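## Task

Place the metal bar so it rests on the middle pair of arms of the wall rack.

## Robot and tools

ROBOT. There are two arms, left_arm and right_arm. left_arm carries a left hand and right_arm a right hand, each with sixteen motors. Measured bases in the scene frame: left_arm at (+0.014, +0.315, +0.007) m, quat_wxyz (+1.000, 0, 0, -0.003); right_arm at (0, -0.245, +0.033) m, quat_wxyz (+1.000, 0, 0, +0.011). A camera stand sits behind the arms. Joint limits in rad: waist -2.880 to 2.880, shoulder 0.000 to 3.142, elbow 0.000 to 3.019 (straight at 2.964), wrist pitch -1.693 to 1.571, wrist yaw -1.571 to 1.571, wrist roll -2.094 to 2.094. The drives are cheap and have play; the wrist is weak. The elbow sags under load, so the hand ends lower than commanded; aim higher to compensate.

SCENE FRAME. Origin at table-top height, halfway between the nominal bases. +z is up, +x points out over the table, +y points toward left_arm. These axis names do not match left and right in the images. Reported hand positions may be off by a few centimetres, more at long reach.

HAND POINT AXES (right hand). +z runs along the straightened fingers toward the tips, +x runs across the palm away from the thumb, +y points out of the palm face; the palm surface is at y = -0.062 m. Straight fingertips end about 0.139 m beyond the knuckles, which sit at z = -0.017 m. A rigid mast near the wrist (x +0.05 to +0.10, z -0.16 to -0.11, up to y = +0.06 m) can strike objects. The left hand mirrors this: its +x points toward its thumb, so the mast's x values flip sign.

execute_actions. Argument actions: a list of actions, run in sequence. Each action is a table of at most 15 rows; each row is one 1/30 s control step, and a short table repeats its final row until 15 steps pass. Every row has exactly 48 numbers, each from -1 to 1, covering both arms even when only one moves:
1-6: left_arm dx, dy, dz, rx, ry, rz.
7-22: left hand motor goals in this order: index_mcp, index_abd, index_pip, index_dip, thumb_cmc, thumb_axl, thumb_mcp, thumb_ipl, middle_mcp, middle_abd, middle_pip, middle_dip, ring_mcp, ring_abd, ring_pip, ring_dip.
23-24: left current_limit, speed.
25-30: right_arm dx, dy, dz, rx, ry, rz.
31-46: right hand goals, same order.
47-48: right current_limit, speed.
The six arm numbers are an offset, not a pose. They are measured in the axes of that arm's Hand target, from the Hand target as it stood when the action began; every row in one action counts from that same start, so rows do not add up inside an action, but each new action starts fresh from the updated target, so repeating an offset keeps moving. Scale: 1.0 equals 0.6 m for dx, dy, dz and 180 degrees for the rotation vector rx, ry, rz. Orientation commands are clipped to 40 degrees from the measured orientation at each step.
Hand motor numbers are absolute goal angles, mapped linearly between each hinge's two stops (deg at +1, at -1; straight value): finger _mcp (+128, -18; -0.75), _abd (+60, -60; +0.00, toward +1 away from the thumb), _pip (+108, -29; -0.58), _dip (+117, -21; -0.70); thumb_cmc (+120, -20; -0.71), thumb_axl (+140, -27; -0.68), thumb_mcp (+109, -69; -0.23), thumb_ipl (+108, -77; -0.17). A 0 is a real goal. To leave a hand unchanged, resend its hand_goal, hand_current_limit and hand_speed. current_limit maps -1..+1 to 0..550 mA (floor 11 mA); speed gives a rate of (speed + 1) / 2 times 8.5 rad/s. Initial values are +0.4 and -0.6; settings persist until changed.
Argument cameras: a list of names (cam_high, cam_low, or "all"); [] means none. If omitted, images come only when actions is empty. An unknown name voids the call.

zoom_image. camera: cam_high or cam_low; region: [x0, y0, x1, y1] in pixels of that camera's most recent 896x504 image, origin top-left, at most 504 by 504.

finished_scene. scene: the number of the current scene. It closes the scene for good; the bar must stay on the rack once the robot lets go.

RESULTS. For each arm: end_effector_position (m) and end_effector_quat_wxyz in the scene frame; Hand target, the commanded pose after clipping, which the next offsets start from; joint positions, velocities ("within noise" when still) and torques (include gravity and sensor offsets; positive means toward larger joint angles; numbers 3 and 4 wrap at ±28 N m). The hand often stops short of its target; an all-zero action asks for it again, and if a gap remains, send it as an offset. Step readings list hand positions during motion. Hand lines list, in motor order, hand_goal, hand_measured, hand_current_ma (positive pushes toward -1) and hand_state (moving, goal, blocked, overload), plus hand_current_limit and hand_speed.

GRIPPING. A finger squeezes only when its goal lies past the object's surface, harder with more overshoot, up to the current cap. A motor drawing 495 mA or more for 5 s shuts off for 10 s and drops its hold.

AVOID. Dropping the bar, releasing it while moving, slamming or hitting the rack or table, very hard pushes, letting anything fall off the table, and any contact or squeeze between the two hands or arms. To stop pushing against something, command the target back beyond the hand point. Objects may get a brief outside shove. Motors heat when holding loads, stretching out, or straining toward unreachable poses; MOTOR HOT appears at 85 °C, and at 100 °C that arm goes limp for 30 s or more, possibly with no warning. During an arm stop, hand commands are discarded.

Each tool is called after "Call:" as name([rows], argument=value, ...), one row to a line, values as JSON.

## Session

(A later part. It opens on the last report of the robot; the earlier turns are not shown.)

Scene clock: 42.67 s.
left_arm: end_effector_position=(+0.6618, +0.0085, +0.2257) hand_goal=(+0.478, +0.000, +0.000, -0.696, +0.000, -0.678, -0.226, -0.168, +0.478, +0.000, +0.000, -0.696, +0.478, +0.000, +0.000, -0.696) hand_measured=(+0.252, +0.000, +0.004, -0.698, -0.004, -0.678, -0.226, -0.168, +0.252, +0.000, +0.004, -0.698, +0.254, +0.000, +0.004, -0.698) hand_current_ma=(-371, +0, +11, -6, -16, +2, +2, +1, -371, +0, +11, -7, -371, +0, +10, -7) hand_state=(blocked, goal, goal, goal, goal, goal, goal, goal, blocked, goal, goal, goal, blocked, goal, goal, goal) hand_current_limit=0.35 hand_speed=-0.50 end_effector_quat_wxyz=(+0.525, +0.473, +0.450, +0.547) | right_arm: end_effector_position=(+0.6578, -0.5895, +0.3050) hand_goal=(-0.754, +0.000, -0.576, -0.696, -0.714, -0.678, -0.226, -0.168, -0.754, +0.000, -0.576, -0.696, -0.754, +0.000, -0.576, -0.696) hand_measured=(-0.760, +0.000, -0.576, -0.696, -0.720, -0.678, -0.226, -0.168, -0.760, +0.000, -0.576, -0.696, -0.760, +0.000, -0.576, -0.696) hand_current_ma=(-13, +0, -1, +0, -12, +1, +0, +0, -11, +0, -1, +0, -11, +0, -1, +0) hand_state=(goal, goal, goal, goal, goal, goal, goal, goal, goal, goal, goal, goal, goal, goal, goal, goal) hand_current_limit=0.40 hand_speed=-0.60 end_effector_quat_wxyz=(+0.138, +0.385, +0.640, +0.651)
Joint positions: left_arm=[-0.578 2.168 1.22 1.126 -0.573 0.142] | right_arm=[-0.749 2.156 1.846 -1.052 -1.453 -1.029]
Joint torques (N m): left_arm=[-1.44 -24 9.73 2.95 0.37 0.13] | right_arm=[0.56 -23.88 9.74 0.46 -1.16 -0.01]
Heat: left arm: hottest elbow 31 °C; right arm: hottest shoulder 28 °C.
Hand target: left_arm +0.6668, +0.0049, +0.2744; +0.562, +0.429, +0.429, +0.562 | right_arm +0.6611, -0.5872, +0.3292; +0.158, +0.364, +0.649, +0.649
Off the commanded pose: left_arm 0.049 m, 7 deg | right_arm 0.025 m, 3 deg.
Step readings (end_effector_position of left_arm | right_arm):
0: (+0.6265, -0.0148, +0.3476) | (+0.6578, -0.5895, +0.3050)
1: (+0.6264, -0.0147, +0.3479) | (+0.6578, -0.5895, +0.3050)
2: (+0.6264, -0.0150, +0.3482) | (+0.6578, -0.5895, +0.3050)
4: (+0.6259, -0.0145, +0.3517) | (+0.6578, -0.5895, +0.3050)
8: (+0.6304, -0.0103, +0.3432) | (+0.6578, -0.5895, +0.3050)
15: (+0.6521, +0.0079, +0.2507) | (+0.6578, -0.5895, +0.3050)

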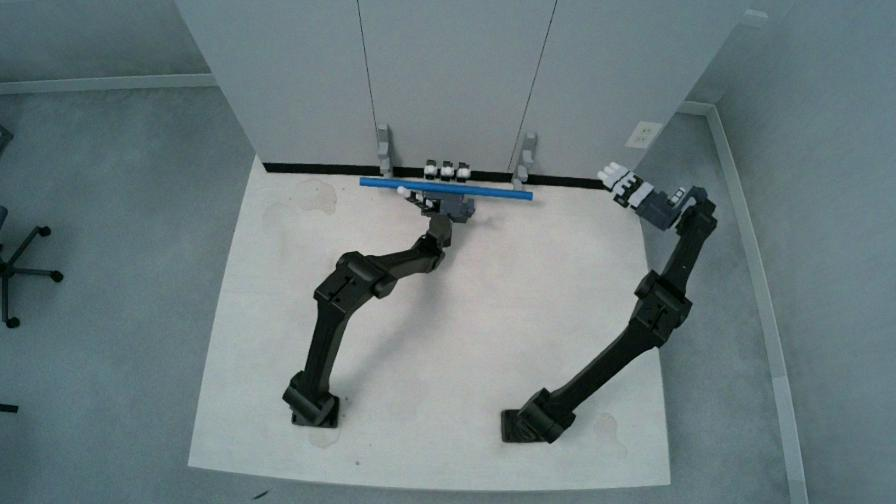

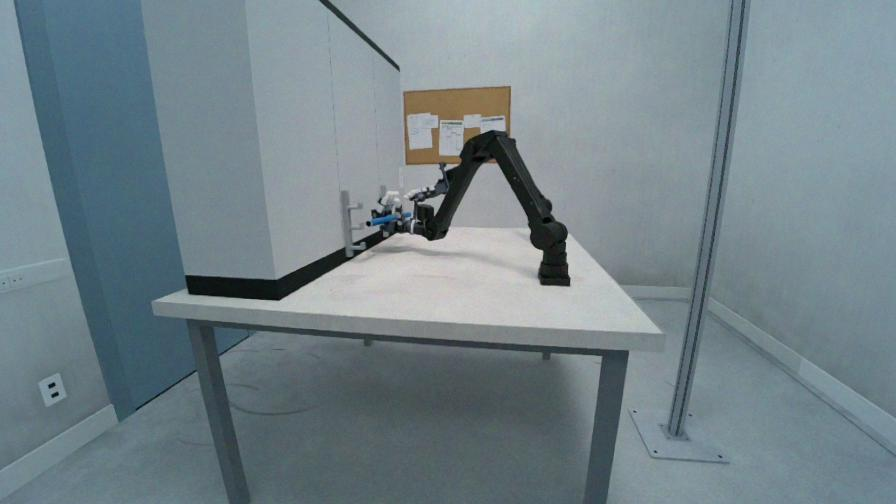

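Call:
execute_actions([
  [[-0.007,0.016,0.015,-0.003,0.003,-0.006,0.479,0,0.0,-0.696,0.0,-0.678,-0.226,-0.168,0.479,0,0.0,-0.696,0.479,0,0.0,-0.696,0.35,-0.5,0,0,0,0,0,0,-0.754,0,-0.576,-0.696,-0.714,-0.678,-0.226,-0.168,-0.754,0,-0.576,-0.696,-0.754,0,-0.576,-0.696,0.4,-0.6],[-0.014,0.032,0.03,-0.006,0.006,-0.012,0.479,0,0.0,-0.696,0.0,-0.678,-0.226,-0.168,0.479,0,0.0,-0.696,0.479,0,0.0,-0.696,0.35,-0.5,0,0,0,0,0,0,-0.754,0,-0.576,-0.696,-0.714,-0.678,-0.226,-0.168,-0.754,0,-0.576,-0.696,-0.754,0,-0.576,-0.696,0.4,-0.6],[-0.022,0.0484,0.0443,-0.01,0.008,-0.017,0.479,0,0.0,-0.696,0.0,-0.678,-0.226,-0.168,0.479,0,0.0,-0.696,0.479,0,0.0,-0.696,0.35,-0.5,0,0,0,0,0,0,-0.754,0,-0.576,-0.696,-0.714,-0.678,-0.226,-0.168,-0.754,0,-0.576,-0.696,-0.754,0,-0.576,-0.696,0.4,-0.6]],
], cameras=["all"])

Call:
zoom_image(camera="cam_high", region=[350, 110, 560, 230])

Call:
zoom_image(camera="cam_low", region=[330, 160, 430, 260])

Scene clock: 44.43 s.
left_arm: end_effector_position=(+0.6778, -0.0028, +0.2752) hand_goal=(+0.478, +0.000, +0.000, -0.696, +0.000, -0.678, -0.226, -0.168, +0.478, +0.000, +0.000, -0.696, +0.478, +0.000, +0.000, -0.696) hand_measured=(+0.252, +0.000, +0.004, -0.698, -0.004, -0.678, -0.226, -0.168, +0.252, +0.000, +0.004, -0.698, +0.254, +0.000, +0.004, -0.698) hand_current_ma=(-371, +0, +11, -6, -16, +2, +2, +1, -371, +0, +11, -7, -371, +0, +10, -7) hand_state=(blocked, goal, goal, goal, goal, goal, goal, goal, blocked, goal, goal, goal, blocked, goal, goal, goal) hand_current_limit=0.35 hand_speed=-0.50 end_effector_quat_wxyz=(+0.557, +0.428, +0.445, +0.555) | right_arm: end_effector_position=(+0.6578, -0.5895, +0.3050) hand_goal=(-0.754, +0.000, -0.576, -0.696, -0.714, -0.678, -0.226, -0.168, -0.754, +0.000, -0.576, -0.696, -0.754, +0.000, -0.576, -0.696) hand_measured=(-0.760, +0.000, -0.576, -0.696, -0.720, -0.678, -0.226, -0.168, -0.760, +0.000, -0.576, -0.696, -0.760, +0.000, -0.576, -0.696) hand_current_ma=(-13, +0, -1, +0, -12, +1, +0, +0, -11, +0, -1, +0, -11, +0, -1, +0) hand_state=(goal, goal, goal, goal, goal, goal, goal, goal, goal, goal, goal, goal, goal, goal, goal, goal) hand_current_limit=0.40 hand_speed=-0.60 end_effector_quat_wxyz=(+0.138, +0.385, +0.640, +0.651)
Joint positions: left_arm=[-0.581 2.168 1.339 1.118 -0.585 0.142] | right_arm=[-0.749 2.156 1.846 -1.052 -1.453 -1.029]
Joint torques (N m): left_arm=[-1.85 -23.71 11.36 1.26 0.15 0] | right_arm=[0.91 -24 9.81 0.59 -1.15 -0.03]
Heat: left arm: hottest elbow 31 °C; right arm: hottest shoulder 28 °C.
Hand target: left_arm +0.6848, -0.0083, +0.3095; +0.578, +0.401, +0.438, +0.559 | right_arm +0.6611, -0.5872, +0.3292; +0.158, +0.364, +0.649, +0.649
Off the commanded pose: left_arm 0.035 m, 4 deg | right_arm 0.025 m, 3 deg.
Step readings (end_effector_position of left_arm | right_arm):
0: (+0.6618, +0.0085, +0.2257) | (+0.6578, -0.5895, +0.3050)
1: (+0.6618, +0.0085, +0.2257) | (+0.6578, -0.5895, +0.3050)
2: (+0.6621, +0.0083, +0.2264) | (+0.6578, -0.5895, +0.3050)
4: (+0.6637, +0.0077, +0.2308) | (+0.6578, -0.5895, +0.3050)
8: (+0.6713, +0.0040, +0.2534) | (+0.6578, -0.5895, +0.3050)
15: (+0.6769, -0.0022, +0.2756) | (+0.6578, -0.5895, +0.3050)

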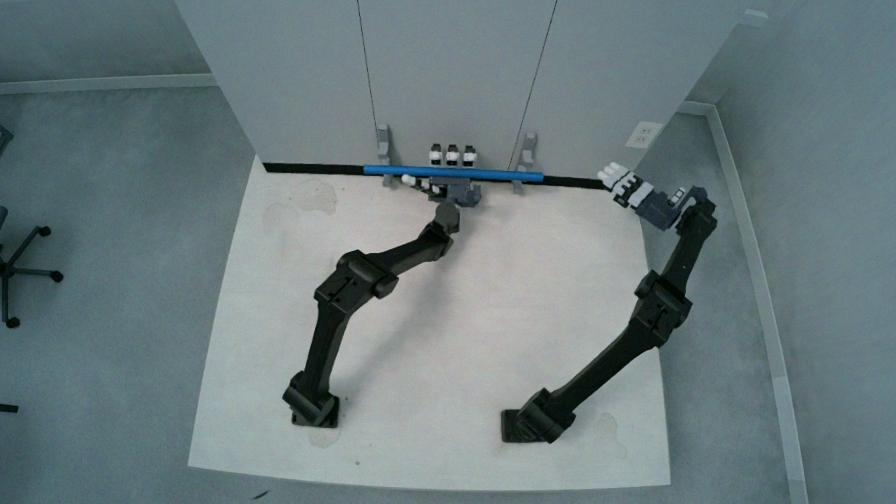

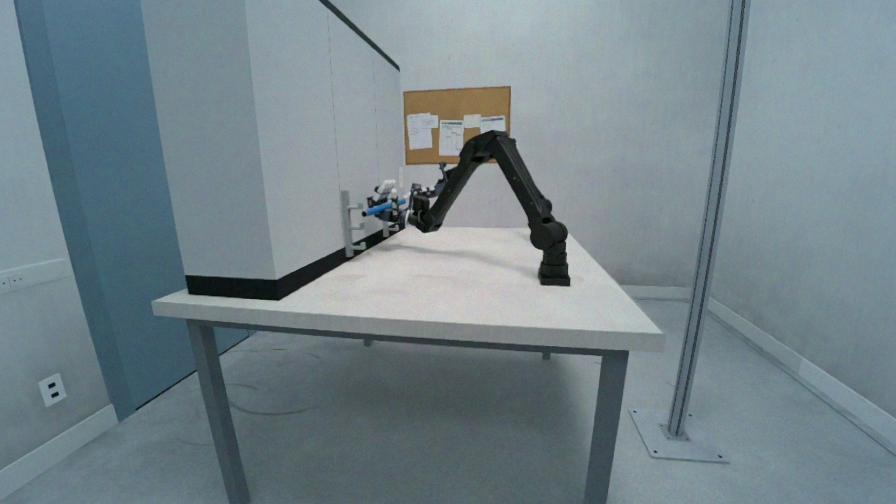

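Scaled by 2.400.

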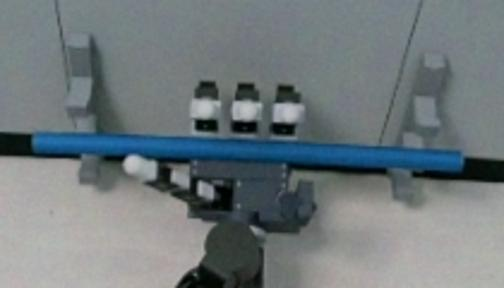

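Scaled by 5.040.

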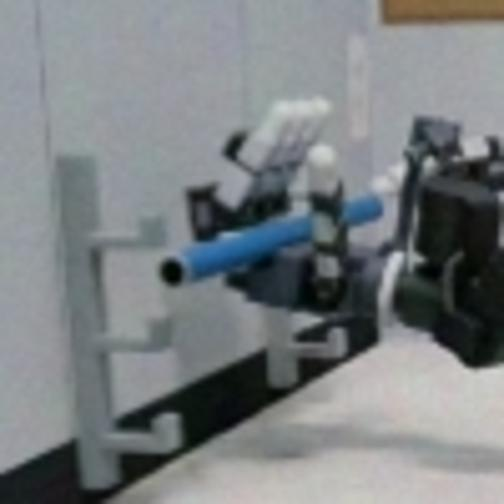

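Call:
execute_actions([
  [[0,-0.015,0.013,0,-0.002,0,0.479,0,0.0,-0.696,0.0,-0.678,-0.226,-0.168,0.479,0,0.0,-0.696,0.479,0,0.0,-0.696,0.35,-0.5,0,0,0,0,0,0,-0.754,0,-0.576,-0.696,-0.714,-0.678,-0.226,-0.168,-0.754,0,-0.576,-0.696,-0.754,0,-0.576,-0.696,0.4,-0.6],[0,-0.029,0.026,0,-0.004,0,0.479,0,0.0,-0.696,0.0,-0.678,-0.226,-0.168,0.479,0,0.0,-0.696,0.479,0,0.0,-0.696,0.35,-0.5,0,0,0,0,0,0,-0.754,0,-0.576,-0.696,-0.714,-0.678,-0.226,-0.168,-0.754,0,-0.576,-0.696,-0.754,0,-0.576,-0.696,0.4,-0.6]],
], cameras=["all"])

Call:
zoom_image(camera="cam_low", region=[330, 170, 420, 260])

Call:
zoom_image(camera="cam_high", region=[350, 110, 560, 230])

Scene clock: 47.03 s.
left_arm: end_effector_position=(+0.6913, -0.0112, +0.2751) hand_goal=(+0.478, +0.000, +0.000, -0.696, +0.000, -0.678, -0.226, -0.168, +0.478, +0.000, +0.000, -0.696, +0.478, +0.000, +0.000, -0.696) hand_measured=(+0.252, +0.000, +0.004, -0.698, -0.004, -0.678, -0.226, -0.168, +0.252, +0.000, +0.004, -0.698, +0.254, +0.000, +0.004, -0.698) hand_current_ma=(-371, +0, +11, -6, -16, +2, +2, +1, -371, +0, +11, -7, -371, +0, +10, -7) hand_state=(blocked, goal, goal, goal, goal, goal, goal, goal, blocked, goal, goal, goal, blocked, goal, goal, goal) hand_current_limit=0.35 hand_speed=-0.50 end_effector_quat_wxyz=(+0.564, +0.429, +0.438, +0.553) | right_arm: end_effector_position=(+0.6578, -0.5895, +0.3050) hand_goal=(-0.754, +0.000, -0.576, -0.696, -0.714, -0.678, -0.226, -0.168, -0.754, +0.000, -0.576, -0.696, -0.754, +0.000, -0.576, -0.696) hand_measured=(-0.760, +0.000, -0.576, -0.696, -0.720, -0.678, -0.226, -0.168, -0.760, +0.000, -0.576, -0.696, -0.760, +0.000, -0.576, -0.696) hand_current_ma=(-13, +0, -1, +0, -12, +1, +0, +0, -11, +0, -1, +0, -11, +0, -1, +0) hand_state=(goal, goal, goal, goal, goal, goal, goal, goal, goal, goal, goal, goal, goal, goal, goal, goal) hand_current_limit=0.40 hand_speed=-0.60 end_effector_quat_wxyz=(+0.138, +0.385, +0.640, +0.651)
Joint positions: left_arm=[-0.577 2.201 1.396 1.103 -0.564 0.142] | right_arm=[-0.749 2.156 1.846 -1.052 -1.453 -1.029]
Joint torques (N m): left_arm=[-0.5 -22.42 11.67 1.36 0.56 -0.06] | right_arm=[0.67 -23.94 9.74 0.53 -1.14 -0.03]
Heat: left arm: hottest elbow 31 °C; right arm: hottest shoulder 28 °C.
Hand target: left_arm +0.7048, -0.0088, +0.2974; +0.581, +0.405, +0.435, +0.556 | right_arm +0.6611, -0.5872, +0.3292; +0.158, +0.364, +0.649, +0.649
Off the commanded pose: left_arm 0.026 m, 3 deg | right_arm 0.025 m, 3 deg.
Step readings (end_effector_position of left_arm | right_arm):
0: (+0.6778, -0.0028, +0.2752) | (+0.6578, -0.5895, +0.3050)
1: (+0.6778, -0.0028, +0.2752) | (+0.6578, -0.5895, +0.3050)
2: (+0.6780, -0.0029, +0.2759) | (+0.6578, -0.5895, +0.3050)
4: (+0.6798, -0.0051, +0.2774) | (+0.6578, -0.5895, +0.3050)
8: (+0.6859, -0.0115, +0.2818) | (+0.6578, -0.5895, +0.3050)
15: (+0.6900, -0.0118, +0.2787) | (+0.6578, -0.5895, +0.3050)

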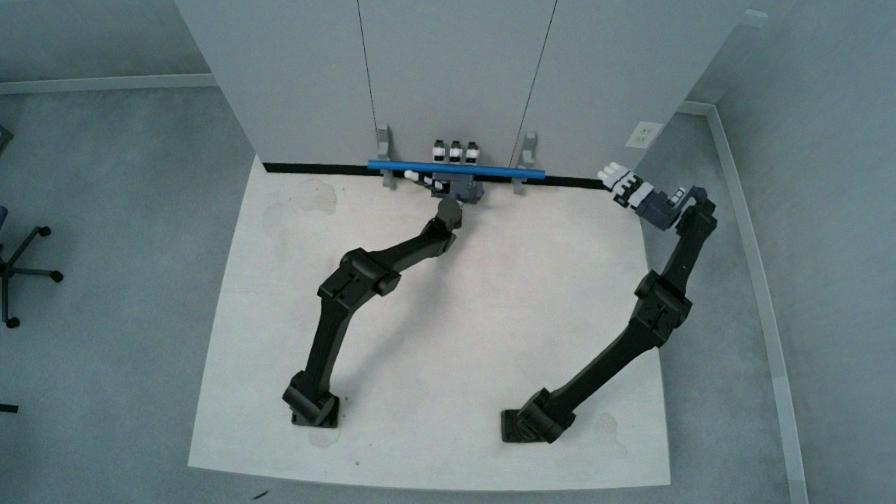

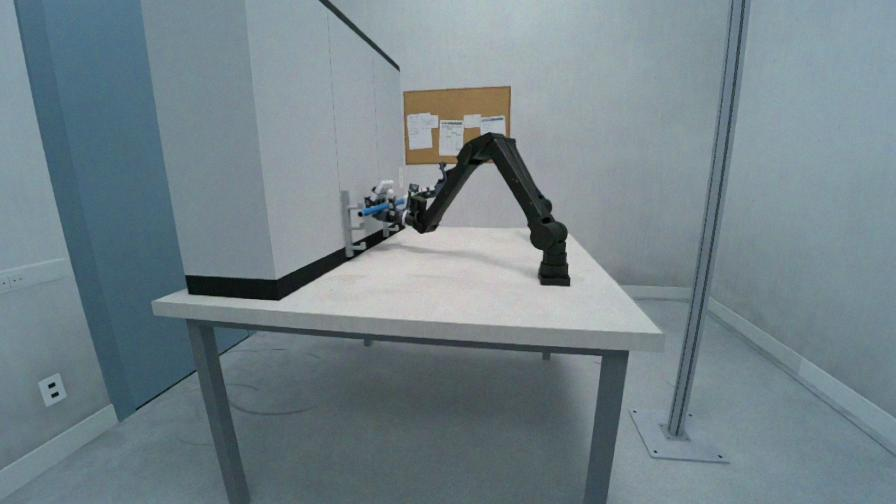

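Scaled by 5.600.

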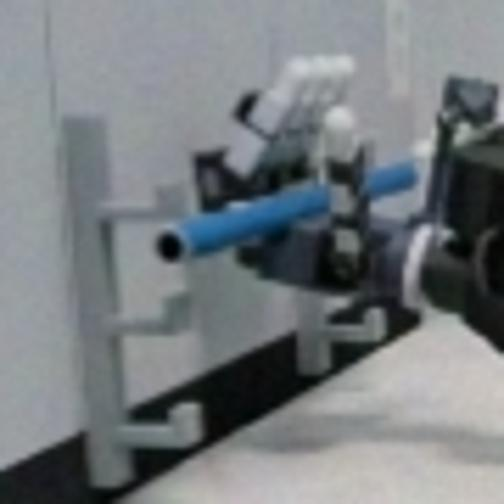

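Scaled by 2.400.

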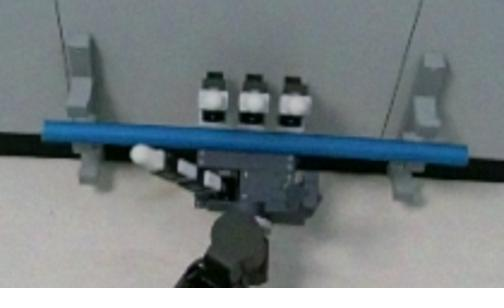

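Call:
execute_actions([
  [[0.008,-0.015,-0.008,0,0,0,0.479,0,0.0,-0.696,0.0,-0.678,-0.226,-0.168,0.479,0,0.0,-0.696,0.479,0,0.0,-0.696,0.35,-0.5,0,0,0,0,0,0,-0.754,0,-0.576,-0.696,-0.714,-0.678,-0.226,-0.168,-0.754,0,-0.576,-0.696,-0.754,0,-0.576,-0.696,0.4,-0.6],[0.015,-0.032,-0.012,0,0,0,0.479,0,0.0,-0.696,0.0,-0.678,-0.226,-0.168,0.479,0,0.0,-0.696,0.479,0,0.0,-0.696,0.35,-0.5,0,0,0,0,0,0,-0.754,0,-0.576,-0.696,-0.714,-0.678,-0.226,-0.168,-0.754,0,-0.576,-0.696,-0.754,0,-0.576,-0.696,0.4,-0.6],[0.02,-0.046,-0.018,0,0,0,0.479,0,0.0,-0.696,0.0,-0.678,-0.226,-0.168,0.479,0,0.0,-0.696,0.479,0,0.0,-0.696,0.35,-0.5,0,0,0,0,0,0,-0.754,0,-0.576,-0.696,-0.714,-0.678,-0.226,-0.168,-0.754,0,-0.576,-0.696,-0.754,0,-0.576,-0.696,0.4,-0.6]],
], cameras=["all"])

Call:
zoom_image(camera="cam_low", region=[330, 170, 420, 260])

Scene clock: 48.30 s.
left_arm: end_effector_position=(+0.6975, -0.0058, +0.2459) hand_goal=(+0.478, +0.000, +0.000, -0.696, +0.000, -0.678, -0.226, -0.168, +0.478, +0.000, +0.000, -0.696, +0.478, +0.000, +0.000, -0.696) hand_measured=(+0.272, +0.000, +0.004, -0.698, -0.006, -0.678, -0.226, -0.168, +0.272, +0.000, +0.004, -0.698, +0.274, +0.000, +0.004, -0.698) hand_current_ma=(-371, +0, +11, -6, -18, +2, +2, +1, -371, +0, +10, -6, -371, +0, +10, -7) hand_state=(blocked, goal, goal, goal, goal, goal, goal, goal, blocked, goal, goal, goal, blocked, goal, goal, goal) hand_current_limit=0.35 hand_speed=-0.50 end_effector_quat_wxyz=(+0.559, +0.437, +0.440, +0.550) | right_arm: end_effector_position=(+0.6578, -0.5895, +0.3050) hand_goal=(-0.754, +0.000, -0.576, -0.696, -0.714, -0.678, -0.226, -0.168, -0.754, +0.000, -0.576, -0.696, -0.754, +0.000, -0.576, -0.696) hand_measured=(-0.760, +0.000, -0.576, -0.696, -0.720, -0.678, -0.226, -0.168, -0.760, +0.000, -0.576, -0.696, -0.760, +0.000, -0.576, -0.696) hand_current_ma=(-13, +0, -1, +0, -12, +1, +0, +0, -11, +0, -1, +0, -11, +0, -1, +0) hand_state=(goal, goal, goal, goal, goal, goal, goal, goal, goal, goal, goal, goal, goal, goal, goal, goal) hand_current_limit=0.40 hand_speed=-0.60 end_effector_quat_wxyz=(+0.138, +0.385, +0.640, +0.651)
Joint positions: left_arm=[-0.565 2.247 1.396 1.124 -0.55 0.133] | right_arm=[-0.749 2.156 1.846 -1.052 -1.453 -1.029]
Joint torques (N m): left_arm=[-0.56 -23 9.68 2.97 0.42 -0.02] | right_arm=[0.26 -23.88 9.74 0.51 -1.16 -0.04]
Heat: left arm: hottest elbow 31 °C; right arm: hottest shoulder 28 °C.
Hand target: left_arm +0.7027, +0.0015, +0.2673; +0.581, +0.405, +0.435, +0.556 | right_arm +0.6611, -0.5872, +0.3292; +0.158, +0.364, +0.649, +0.649
Off the commanded pose: left_arm 0.023 m, 5 deg | right_arm 0.025 m, 3 deg.
Step readings (end_effector_position of left_arm | right_arm):
0: (+0.6913, -0.0112, +0.2751) | (+0.6578, -0.5895, +0.3050)
1: (+0.6913, -0.0112, +0.2751) | (+0.6578, -0.5895, +0.3050)
2: (+0.6913, -0.0115, +0.2752) | (+0.6578, -0.5895, +0.3050)
4: (+0.6921, -0.0111, +0.2730) | (+0.6578, -0.5895, +0.3050)
8: (+0.6937, -0.0100, +0.2628) | (+0.6578, -0.5895, +0.3050)
15: (+0.6974, -0.0060, +0.2459) | (+0.6578, -0.5895, +0.3050)

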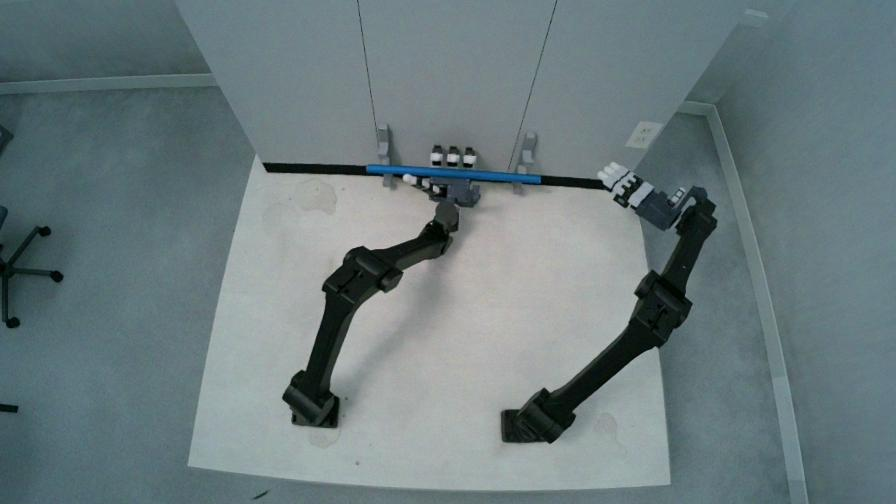

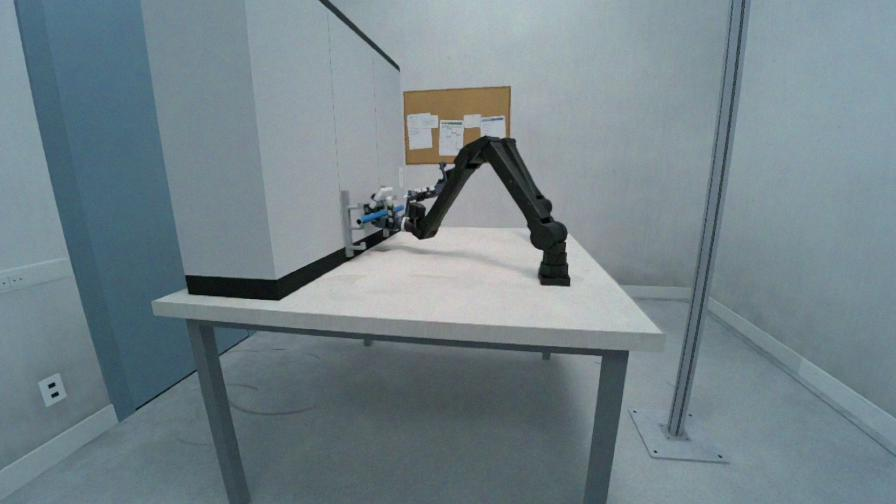

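Scaled by 5.600.

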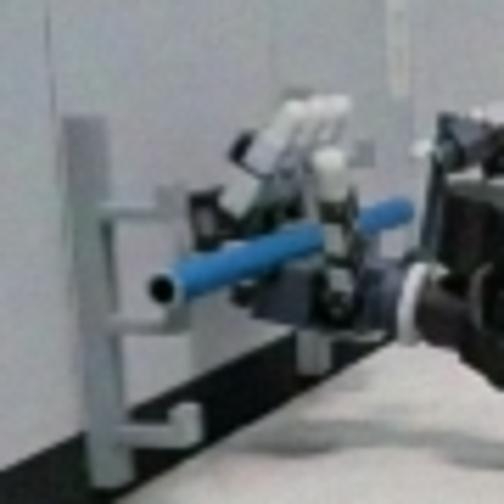

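Call:
execute_actions([
  [[0,0.015,0,0,0,0,0.479,0,0.0,-0.696,0.0,-0.678,-0.226,-0.168,0.479,0,0.0,-0.696,0.479,0,0.0,-0.696,0.35,-0.5,0,0,0,0,0,0,-0.754,0,-0.576,-0.696,-0.714,-0.678,-0.226,-0.168,-0.754,0,-0.576,-0.696,-0.754,0,-0.576,-0.696,0.4,-0.6],[0,0.03,0,0,0,0,0.479,0,0.0,-0.696,0.0,-0.678,-0.226,-0.168,0.479,0,0.0,-0.696,0.479,0,0.0,-0.696,0.35,-0.5,0,0,0,0,0,0,-0.754,0,-0.576,-0.696,-0.714,-0.678,-0.226,-0.168,-0.754,0,-0.576,-0.696,-0.754,0,-0.576,-0.696,0.4,-0.6],[-0.003,0.043,0.003,0,0,0,0.479,0,0.0,-0.696,0.0,-0.678,-0.226,-0.168,0.479,0,0.0,-0.696,0.479,0,0.0,-0.696,0.35,-0.5,0,0,0,0,0,0,-0.754,0,-0.576,-0.696,-0.714,-0.678,-0.226,-0.168,-0.754,0,-0.576,-0.696,-0.754,0,-0.576,-0.696,0.4,-0.6]],
], cameras=["all"])

Call:
zoom_image(camera="cam_low", region=[330, 170, 420, 260])

Call:
zoom_image(camera="cam_high", region=[350, 110, 560, 230])

Scene clock: 49.93 s.
left_arm: end_effector_position=(+0.6957, -0.0047, +0.2592) hand_goal=(+0.478, +0.000, +0.000, -0.696, +0.000, -0.678, -0.226, -0.168, +0.478, +0.000, +0.000, -0.696, +0.478, +0.000, +0.000, -0.696) hand_measured=(+0.272, +0.000, +0.004, -0.698, -0.006, -0.678, -0.226, -0.168, +0.272, +0.000, +0.004, -0.698, +0.274, +0.000, +0.004, -0.698) hand_current_ma=(-371, +0, +11, -6, -18, +2, +2, +1, -371, +0, +10, -6, -371, +0, +10, -7) hand_state=(blocked, goal, goal, goal, goal, goal, goal, goal, blocked, goal, goal, goal, blocked, goal, goal, goal) hand_current_limit=0.35 hand_speed=-0.50 end_effector_quat_wxyz=(+0.565, +0.430, +0.439, +0.551) | right_arm: end_effector_position=(+0.6578, -0.5895, +0.3050) hand_goal=(-0.754, +0.000, -0.576, -0.696, -0.714, -0.678, -0.226, -0.168, -0.754, +0.000, -0.576, -0.696, -0.754, +0.000, -0.576, -0.696) hand_measured=(-0.760, +0.000, -0.576, -0.696, -0.720, -0.678, -0.226, -0.168, -0.760, +0.000, -0.576, -0.696, -0.760, +0.000, -0.576, -0.696) hand_current_ma=(-13, +0, -1, +0, -12, +1, +0, +0, -11, +0, -1, +0, -11, +0, -1, +0) hand_state=(goal, goal, goal, goal, goal, goal, goal, goal, goal, goal, goal, goal, goal, goal, goal, goal) hand_current_limit=0.40 hand_speed=-0.60 end_effector_quat_wxyz=(+0.138, +0.385, +0.640, +0.651)
Joint positions: left_arm=[-0.565 2.228 1.396 1.124 -0.55 0.133] | right_arm=[-0.749 2.156 1.846 -1.052 -1.453 -1.029]
Joint torques (N m): left_arm=[-1.08 -26.11 8.27 1.68 0.19 0.01] | right_arm=[0.85 -24 9.76 0.42 -1.17 -0.03]
Heat: left arm: hottest elbow 31 °C; right arm: hottest shoulder 28 °C.
Hand target: left_arm +0.6968, +0.0011, +0.2925; +0.581, +0.405, +0.435, +0.556 | right_arm +0.6611, -0.5872, +0.3292; +0.158, +0.364, +0.649, +0.649
Off the commanded pose: left_arm 0.034 m, 3 deg | right_arm 0.025 m, 3 deg.
Step readings (end_effector_position of left_arm | right_arm):
0: (+0.6975, -0.0058, +0.2459) | (+0.6578, -0.5895, +0.3050)
1: (+0.6975, -0.0058, +0.2459) | (+0.6578, -0.5895, +0.3050)
2: (+0.6975, -0.0058, +0.2459) | (+0.6578, -0.5895, +0.3050)
4: (+0.6975, -0.0058, +0.2459) | (+0.6578, -0.5895, +0.3050)
8: (+0.6973, -0.0057, +0.2470) | (+0.6578, -0.5895, +0.3050)
15: (+0.6961, -0.0050, +0.2559) | (+0.6578, -0.5895, +0.3050)

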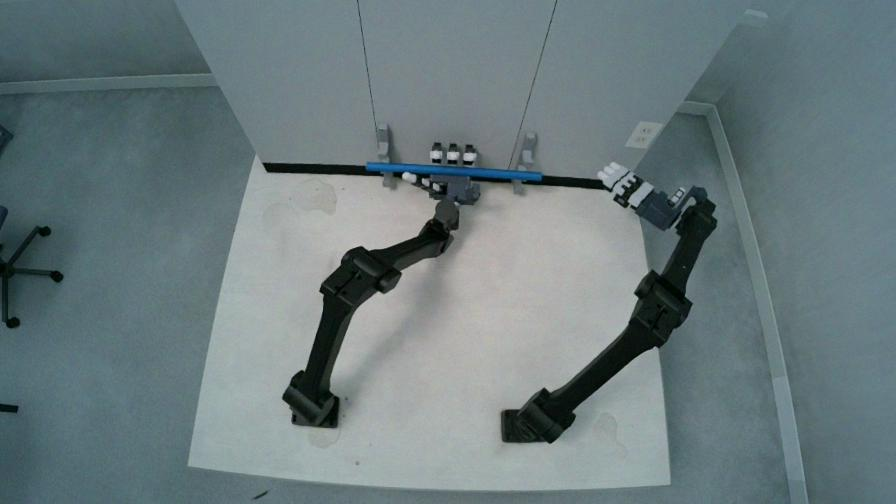

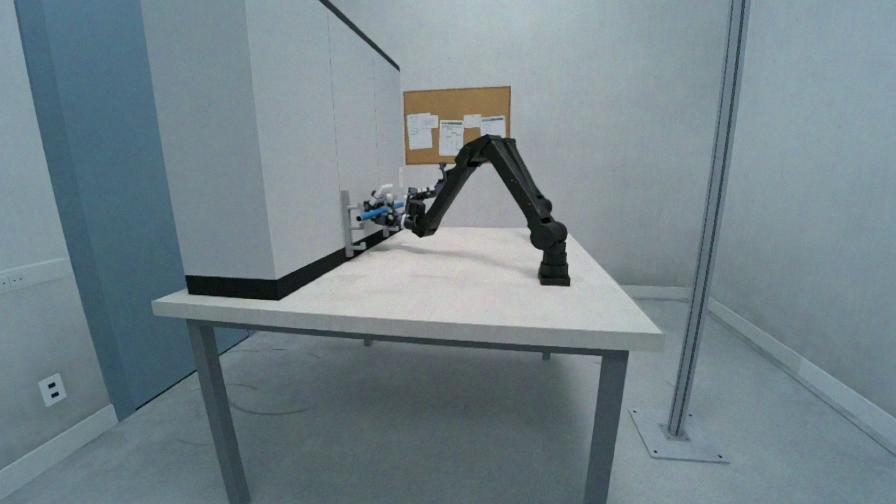

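Scaled by 5.600.

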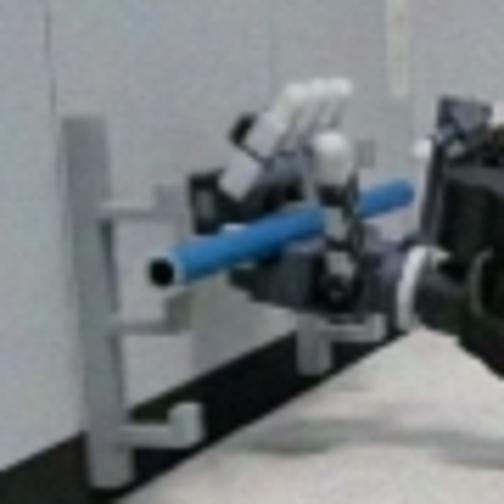

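Scaled by 2.400.

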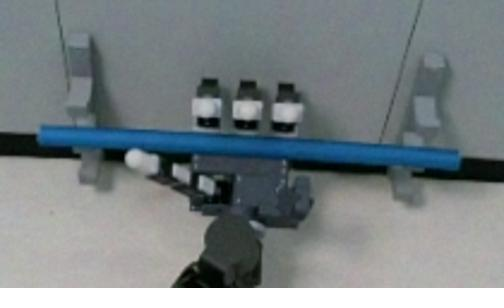

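Call:
execute_actions([
  [[0.001,-0.004,0.013,0,0,0,0.479,0,0.0,-0.696,0.0,-0.678,-0.226,-0.168,0.479,0,0.0,-0.696,0.479,0,0.0,-0.696,0.35,-0.5,0,0,0,0,0,0,-0.754,0,-0.576,-0.696,-0.714,-0.678,-0.226,-0.168,-0.754,0,-0.576,-0.696,-0.754,0,-0.576,-0.696,0.4,-0.6],[0.002,-0.008,0.027,0,0,0,0.479,0,0.0,-0.696,0.0,-0.678,-0.226,-0.168,0.479,0,0.0,-0.696,0.479,0,0.0,-0.696,0.35,-0.5,0,0,0,0,0,0,-0.754,0,-0.576,-0.696,-0.714,-0.678,-0.226,-0.168,-0.754,0,-0.576,-0.696,-0.754,0,-0.576,-0.696,0.4,-0.6],[0.003,-0.012,0.04,0,0,0,0.479,0,0.0,-0.696,0.0,-0.678,-0.226,-0.168,0.479,0,0.0,-0.696,0.479,0,0.0,-0.696,0.35,-0.5,0,0,0,0,0,0,-0.754,0,-0.576,-0.696,-0.714,-0.678,-0.226,-0.168,-0.754,0,-0.576,-0.696,-0.754,0,-0.576,-0.696,0.4,-0.6],[0.004,-0.0167,0.054,0,0,0,0.479,0,0.0,-0.696,0.0,-0.678,-0.226,-0.168,0.479,0,0.0,-0.696,0.479,0,0.0,-0.696,0.35,-0.5,0,0,0,0,0,0,-0.754,0,-0.576,-0.696,-0.714,-0.678,-0.226,-0.168,-0.754,0,-0.576,-0.696,-0.754,0,-0.576,-0.696,0.4,-0.6]],
], cameras=["all"])

Call:
zoom_image(camera="cam_low", region=[330, 170, 420, 260])

Call:
zoom_image(camera="cam_high", region=[350, 110, 560, 230])

Scene clock: 51.10 s.
left_arm: end_effector_position=(+0.7128, +0.0006, +0.2718) hand_goal=(+0.478, +0.000, +0.000, -0.696, +0.000, -0.678, -0.226, -0.168, +0.478, +0.000, +0.000, -0.696, +0.478, +0.000, +0.000, -0.696) hand_measured=(+0.280, +0.000, +0.004, -0.698, -0.006, -0.678, -0.226, -0.168, +0.278, +0.000, +0.004, -0.698, +0.274, +0.000, +0.004, -0.698) hand_current_ma=(-371, +0, +10, -6, -18, +2, +2, +1, -371, +0, +10, -6, -371, +0, +10, -7) hand_state=(blocked, goal, goal, goal, goal, goal, goal, goal, blocked, goal, goal, goal, blocked, goal, goal, goal) hand_current_limit=0.35 hand_speed=-0.50 end_effector_quat_wxyz=(+0.566, +0.427, +0.437, +0.553) | right_arm: end_effector_position=(+0.6578, -0.5895, +0.3050) hand_goal=(-0.754, +0.000, -0.576, -0.696, -0.714, -0.678, -0.226, -0.168, -0.754, +0.000, -0.576, -0.696, -0.754, +0.000, -0.576, -0.696) hand_measured=(-0.760, +0.000, -0.576, -0.696, -0.720, -0.678, -0.226, -0.168, -0.760, +0.000, -0.576, -0.696, -0.760, +0.000, -0.576, -0.696) hand_current_ma=(-13, +0, -1, +0, -12, +1, +0, +0, -11, +0, -1, +0, -11, +0, -1, +0) hand_state=(goal, goal, goal, goal, goal, goal, goal, goal, goal, goal, goal, goal, goal, goal, goal, goal) hand_current_limit=0.40 hand_speed=-0.60 end_effector_quat_wxyz=(+0.138, +0.385, +0.640, +0.651)
Joint positions: left_arm=[-0.543 2.23 1.442 1.085 -0.53 0.13] | right_arm=[-0.749 2.156 1.846 -1.052 -1.453 -1.029]
Joint torques (N m): left_arm=[-0.44 -22.36 12.68 1.01 0.55 -0.06] | right_arm=[0.56 -23.88 9.77 0.47 -1.17 -0.02]
Motor temperatures (°C): left_arm=[25 30 32 25 24 24] | right_arm=[22 28 28 24 27 23]
Heat: left arm: hottest elbow 32 °C; right arm: hottest shoulder 28 °C.
Hand target: left_arm +0.7307, +0.0034, +0.2923; +0.581, +0.405, +0.435, +0.556 | right_arm +0.6611, -0.5872, +0.3292; +0.158, +0.364, +0.649, +0.649
Off the commanded pose: left_arm 0.027 m, 3 deg | right_arm 0.025 m, 3 deg.
Step readings (end_effector_position of left_arm | right_arm):
0: (+0.6957, -0.0047, +0.2592) | (+0.6578, -0.5895, +0.3050)
1: (+0.6957, -0.0047, +0.2592) | (+0.6578, -0.5895, +0.3050)
2: (+0.6957, -0.0047, +0.2592) | (+0.6578, -0.5895, +0.3050)
4: (+0.6963, -0.0056, +0.2585) | (+0.6578, -0.5895, +0.3050)
8: (+0.7038, -0.0059, +0.2607) | (+0.6578, -0.5895, +0.3050)
15: (+0.7128, +0.0006, +0.2718) | (+0.6578, -0.5895, +0.3050)

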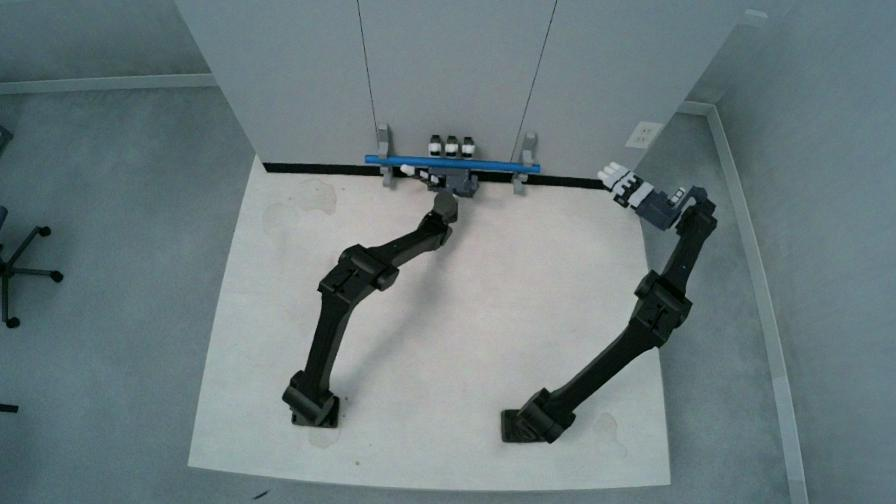

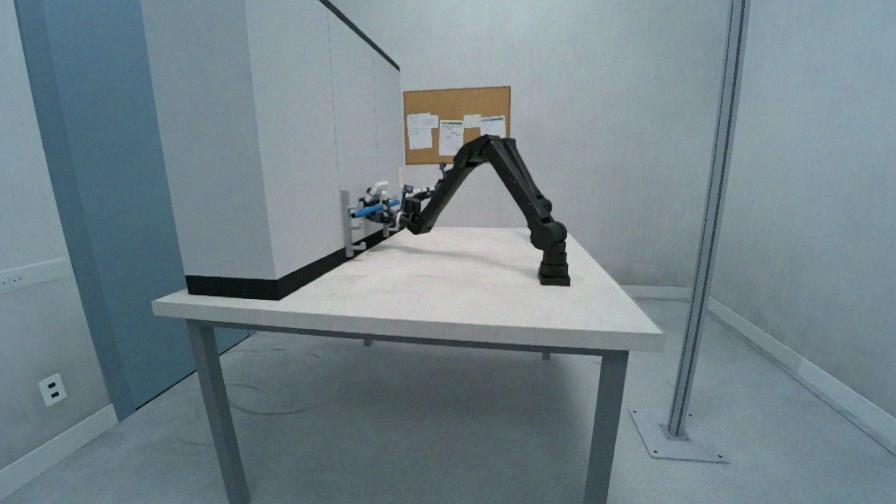

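Scaled by 5.600.

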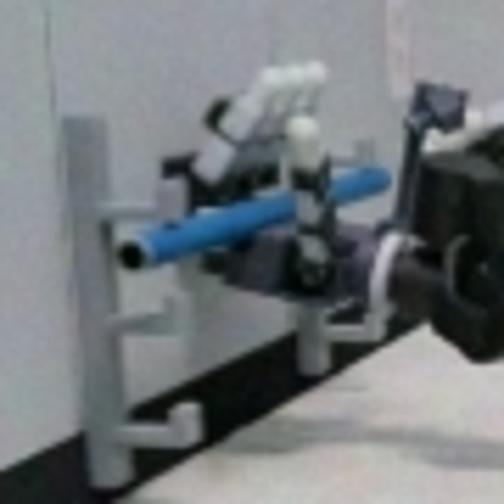

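Scaled by 2.400.

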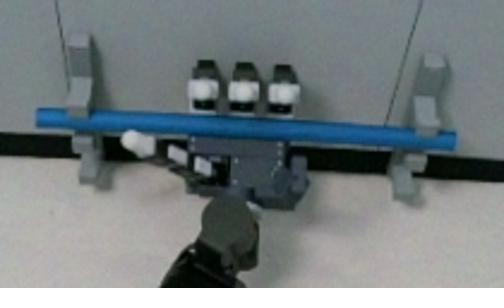

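Call:
execute_actions([
  [[-0.002,-0.01,0.011,0,0,0,0.479,0,0.0,-0.696,0.0,-0.678,-0.226,-0.168,0.479,0,0.0,-0.696,0.479,0,0.0,-0.696,0.35,-0.5,0,0,0,0,0,0,-0.754,0,-0.576,-0.696,-0.714,-0.678,-0.226,-0.168,-0.754,0,-0.576,-0.696,-0.754,0,-0.576,-0.696,0.4,-0.6],[-0.004,-0.0206,0.0215,0,0,0,0.479,0,0.0,-0.696,0.0,-0.678,-0.226,-0.168,0.479,0,0.0,-0.696,0.479,0,0.0,-0.696,0.35,-0.5,0,0,0,0,0,0,-0.754,0,-0.576,-0.696,-0.714,-0.678,-0.226,-0.168,-0.754,0,-0.576,-0.696,-0.754,0,-0.576,-0.696,0.4,-0.6]],
], cameras=["all"])

Call:
zoom_image(camera="cam_low", region=[330, 170, 420, 260])

Call:
zoom_image(camera="cam_high", region=[350, 110, 560, 230])

Scene clock: 52.20 s.
left_arm: end_effector_position=(+0.7138, -0.0001, +0.2697) hand_goal=(+0.478, +0.000, +0.000, -0.696, +0.000, -0.678, -0.226, -0.168, +0.478, +0.000, +0.000, -0.696, +0.478, +0.000, +0.000, -0.696) hand_measured=(+0.288, +0.000, +0.004, -0.698, -0.006, -0.678, -0.226, -0.168, +0.286, +0.000, +0.004, -0.698, +0.282, +0.000, +0.004, -0.698) hand_current_ma=(-371, +0, +10, -6, -18, +2, +2, +1, -371, +0, +10, -6, -371, +0, +10, -7) hand_state=(blocked, goal, goal, goal, goal, goal, goal, goal, blocked, goal, goal, goal, blocked, goal, goal, goal) hand_current_limit=0.35 hand_speed=-0.50 end_effector_quat_wxyz=(+0.572, +0.419, +0.438, +0.553) | right_arm: end_effector_position=(+0.6578, -0.5895, +0.3050) hand_goal=(-0.754, +0.000, -0.576, -0.696, -0.714, -0.678, -0.226, -0.168, -0.754, +0.000, -0.576, -0.696, -0.754, +0.000, -0.576, -0.696) hand_measured=(-0.760, +0.000, -0.576, -0.696, -0.720, -0.678, -0.226, -0.168, -0.760, +0.000, -0.576, -0.696, -0.760, +0.000, -0.576, -0.696) hand_current_ma=(-13, +0, -1, +0, -12, +1, +0, +0, -11, +0, -1, +0, -11, +0, -1, +0) hand_state=(goal, goal, goal, goal, goal, goal, goal, goal, goal, goal, goal, goal, goal, goal, goal, goal) hand_current_limit=0.40 hand_speed=-0.60 end_effector_quat_wxyz=(+0.138, +0.385, +0.640, +0.651)
Joint positions: left_arm=[-0.545 2.247 1.459 1.101 -0.535 0.124] | right_arm=[-0.749 2.156 1.846 -1.052 -1.453 -1.029]
Joint torques (N m): left_arm=[0.56 -20.84 15.16 0.46 1.1 -0.04] | right_arm=[0.67 -24 9.8 0.38 -1.16 -0.03]
Heat: left arm: hottest elbow 32 °C; right arm: hottest shoulder 28 °C.
Hand target: left_arm +0.7467, +0.0005, +0.2845; +0.581, +0.405, +0.435, +0.556 | right_arm +0.6611, -0.5872, +0.3292; +0.158, +0.364, +0.649, +0.649
Off the commanded pose: left_arm 0.036 m, 2 deg | right_arm 0.025 m, 3 deg.
Step readings (end_effector_position of left_arm | right_arm):
0: (+0.7128, +0.0006, +0.2718) | (+0.6578, -0.5895, +0.3050)
1: (+0.7128, +0.0006, +0.2718) | (+0.6578, -0.5895, +0.3050)
2: (+0.7131, +0.0004, +0.2714) | (+0.6578, -0.5895, +0.3050)
4: (+0.7138, +0.0005, +0.2714) | (+0.6578, -0.5895, +0.3050)
8: (+0.7136, -0.0002, +0.2710) | (+0.6578, -0.5895, +0.3050)
15: (+0.7137, +0.0000, +0.2709) | (+0.6578, -0.5895, +0.3050)

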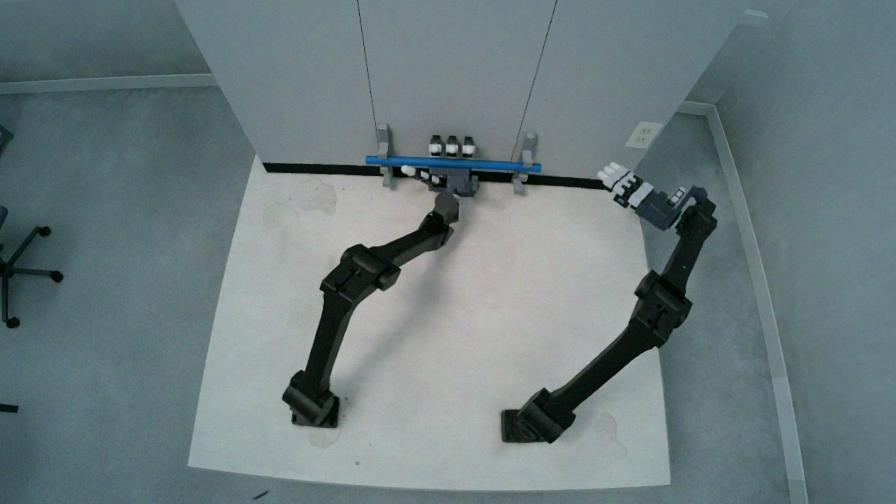

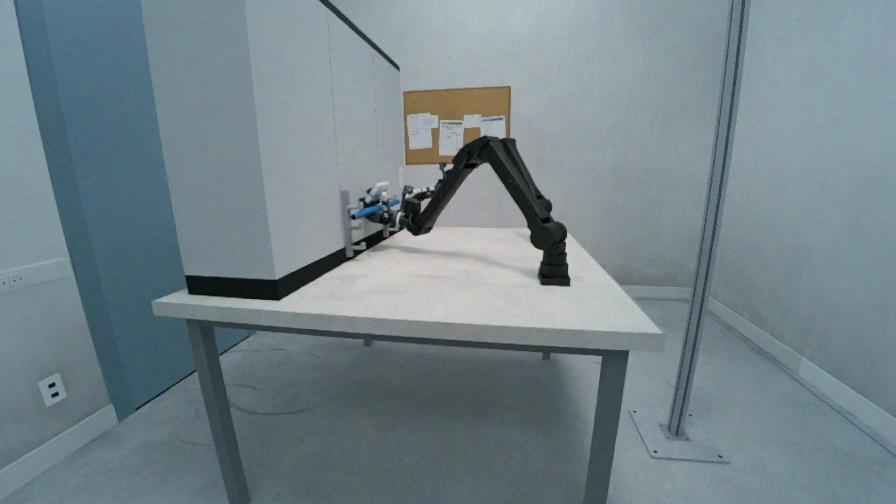

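Scaled by 5.600.

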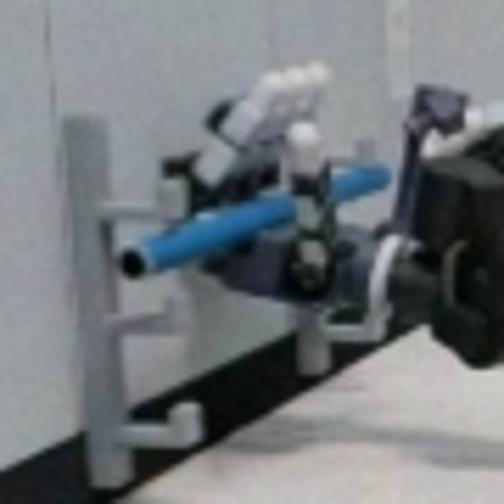

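Scaled by 2.400.

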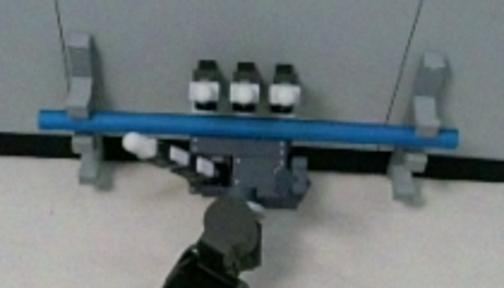

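Call:
execute_actions([
  [[0,0.006,-0.02,0,0,0,0.479,0,0.0,-0.696,0.0,-0.678,-0.226,-0.168,0.479,0,0.0,-0.696,0.479,0,0.0,-0.696,0.35,-0.5,0,0,0,0,0,0,-0.754,0,-0.576,-0.696,-0.714,-0.678,-0.226,-0.168,-0.754,0,-0.576,-0.696,-0.754,0,-0.576,-0.696,0.4,-0.6],[0,0.0123,-0.04,0,0,0,0.479,0,0.0,-0.696,0.0,-0.678,-0.226,-0.168,0.479,0,0.0,-0.696,0.479,0,0.0,-0.696,0.35,-0.5,0,0,0,0,0,0,-0.754,0,-0.576,-0.696,-0.714,-0.678,-0.226,-0.168,-0.754,0,-0.576,-0.696,-0.754,0,-0.576,-0.696,0.4,-0.6],[0,0.018,-0.06,0,0,0,0.479,0,0.0,-0.696,0.0,-0.678,-0.226,-0.168,0.479,0,0.0,-0.696,0.479,0,0.0,-0.696,0.35,-0.5,0,0,0,0,0,0,-0.754,0,-0.576,-0.696,-0.714,-0.678,-0.226,-0.168,-0.754,0,-0.576,-0.696,-0.754,0,-0.576,-0.696,0.4,-0.6],[0,0.0246,-0.0796,0,0,0,0.479,0,0.0,-0.696,0.0,-0.678,-0.226,-0.168,0.479,0,0.0,-0.696,0.479,0,0.0,-0.696,0.35,-0.5,0,0,0,0,0,0,-0.754,0,-0.576,-0.696,-0.714,-0.678,-0.226,-0.168,-0.754,0,-0.576,-0.696,-0.754,0,-0.576,-0.696,0.4,-0.6]],
  [[0,0.007,-0.024,0,0,0,0.479,0,0.0,-0.696,0.0,-0.678,-0.226,-0.168,0.479,0,0.0,-0.696,0.479,0,0.0,-0.696,0.35,-0.5,0,0,0,0,0,0,-0.754,0,-0.576,-0.696,-0.714,-0.678,-0.226,-0.168,-0.754,0,-0.576,-0.696,-0.754,0,-0.576,-0.696,0.4,-0.6],[0,0.0148,-0.048,0,0,0,0.479,0,0.0,-0.696,0.0,-0.678,-0.226,-0.168,0.479,0,0.0,-0.696,0.479,0,0.0,-0.696,0.35,-0.5,0,0,0,0,0,0,-0.754,0,-0.576,-0.696,-0.714,-0.678,-0.226,-0.168,-0.754,0,-0.576,-0.696,-0.754,0,-0.576,-0.696,0.4,-0.6],[0,0.022,-0.072,0,0,0,0.479,0,0.0,-0.696,0.0,-0.678,-0.226,-0.168,0.479,0,0.0,-0.696,0.479,0,0.0,-0.696,0.35,-0.5,0,0,0,0,0,0,-0.754,0,-0.576,-0.696,-0.714,-0.678,-0.226,-0.168,-0.754,0,-0.576,-0.696,-0.754,0,-0.576,-0.696,0.4,-0.6],[0,0.03,-0.0955,0,0,0,0.479,0,0.0,-0.696,0.0,-0.678,-0.226,-0.168,0.479,0,0.0,-0.696,0.479,0,0.0,-0.696,0.35,-0.5,0,0,0,0,0,0,-0.754,0,-0.576,-0.696,-0.714,-0.678,-0.226,-0.168,-0.754,0,-0.576,-0.696,-0.754,0,-0.576,-0.696,0.4,-0.6]],
], cameras=["all"])

Scene clock: 56.73 s.
left_arm: end_effector_position=(+0.6428, -0.0089, +0.2579) hand_goal=(+0.478, +0.000, +0.000, -0.696, +0.000, -0.678, -0.226, -0.168, +0.478, +0.000, +0.000, -0.696, +0.478, +0.000, +0.000, -0.696) hand_measured=(+0.282, +0.000, +0.004, -0.698, -0.006, -0.678, -0.226, -0.168, +0.284, +0.000, +0.004, -0.698, +0.284, +0.000, +0.004, -0.698) hand_current_ma=(-371, +0, +10, -6, -18, +2, +2, +1, -371, +0, +10, -6, -371, +0, +10, -7) hand_state=(blocked, goal, goal, goal, goal, goal, goal, goal, blocked, goal, goal, goal, blocked, goal, goal, goal) hand_current_limit=0.35 hand_speed=-0.50 end_effector_quat_wxyz=(+0.567, +0.430, +0.442, +0.547) | right_arm: end_effector_position=(+0.6578, -0.5895, +0.3050) hand_goal=(-0.754, +0.000, -0.576, -0.696, -0.714, -0.678, -0.226, -0.168, -0.754, +0.000, -0.576, -0.696, -0.754, +0.000, -0.576, -0.696) hand_measured=(-0.760, +0.000, -0.576, -0.696, -0.720, -0.678, -0.226, -0.168, -0.760, +0.000, -0.576, -0.696, -0.760, +0.000, -0.576, -0.696) hand_current_ma=(-13, +0, -1, +0, -12, +1, +0, +0, -11, +0, -1, +0, -11, +0, -1, +0) hand_state=(goal, goal, goal, goal, goal, goal, goal, goal, goal, goal, goal, goal, goal, goal, goal, goal) hand_current_limit=0.40 hand_speed=-0.60 end_effector_quat_wxyz=(+0.138, +0.385, +0.640, +0.651)
Joint positions: left_arm=[-0.62 2.159 1.247 1.207 -0.601 0.139] | right_arm=[-0.749 2.156 1.846 -1.052 -1.453 -1.029]
Joint torques (N m): left_arm=[-0.91 -24.35 5.85 2.93 0.18 0.14] | right_arm=[0.62 -24.12 9.76 0.57 -1.16 -0.03]
Heat: left arm: hottest elbow 33 °C; right arm: hottest elbow 29 °C.
Hand target: left_arm +0.6366, +0.0009, +0.2848; +0.581, +0.405, +0.435, +0.556 | right_arm +0.6611, -0.5872, +0.3292; +0.158, +0.364, +0.649, +0.649
Off the commanded pose: left_arm 0.029 m, 4 deg | right_arm 0.025 m, 3 deg.
Step readings (end_effector_position of left_arm | right_arm):
0: (+0.7138, -0.0001, +0.2697) | (+0.6578, -0.5895, +0.3050)
1: (+0.7138, -0.0001, +0.2697) | (+0.6578, -0.5895, +0.3050)
2: (+0.7138, -0.0001, +0.2697) | (+0.6578, -0.5895, +0.3050)
4: (+0.7132, -0.0017, +0.2691) | (+0.6578, -0.5895, +0.3050)
8: (+0.7109, -0.0035, +0.2682) | (+0.6578, -0.5895, +0.3050)
15: (+0.7065, -0.0025, +0.2544) | (+0.6578, -0.5895, +0.3050)
16: (+0.7064, -0.0024, +0.2537) | (+0.6578, -0.5895, +0.3050)
17: (+0.7051, -0.0027, +0.2528) | (+0.6578, -0.5895, +0.3050)
19: (+0.6984, +0.0021, +0.2520) | (+0.6578, -0.5895, +0.3050)
23: (+0.6752, +0.0121, +0.2486) | (+0.6578, -0.5895, +0.3050)
30: (+0.6505, +0.0004, +0.2557) | (+0.6578, -0.5895, +0.3050)

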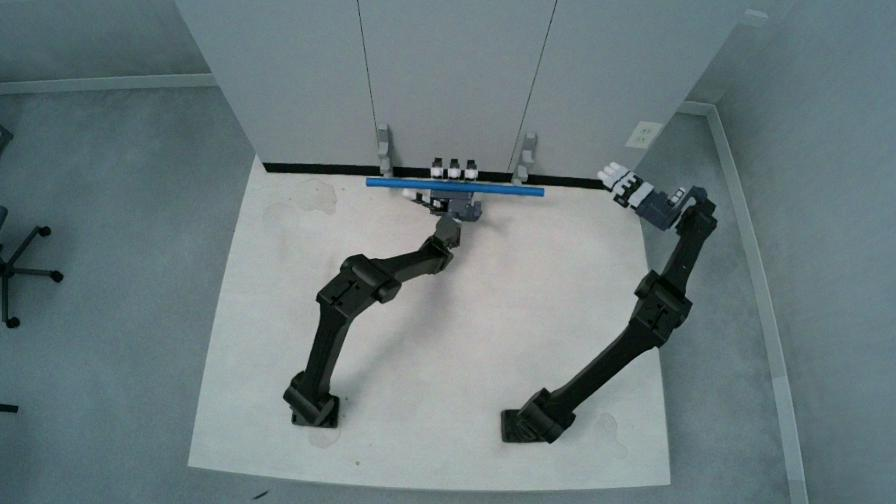

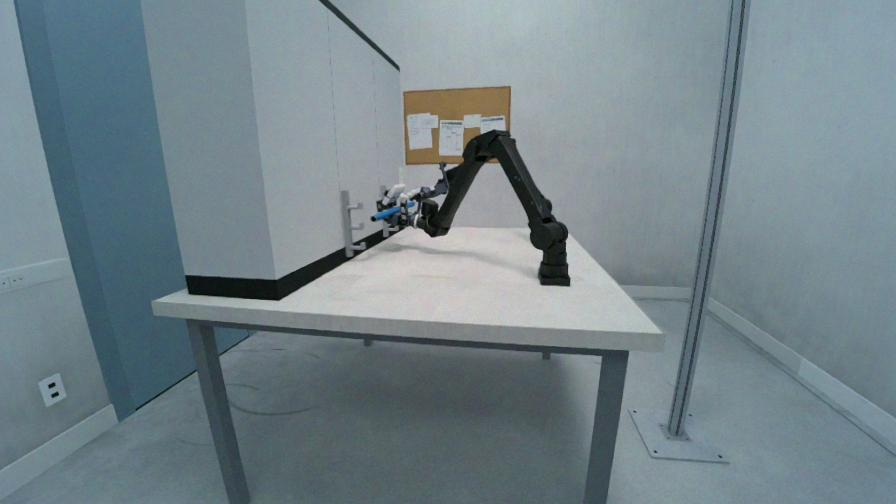

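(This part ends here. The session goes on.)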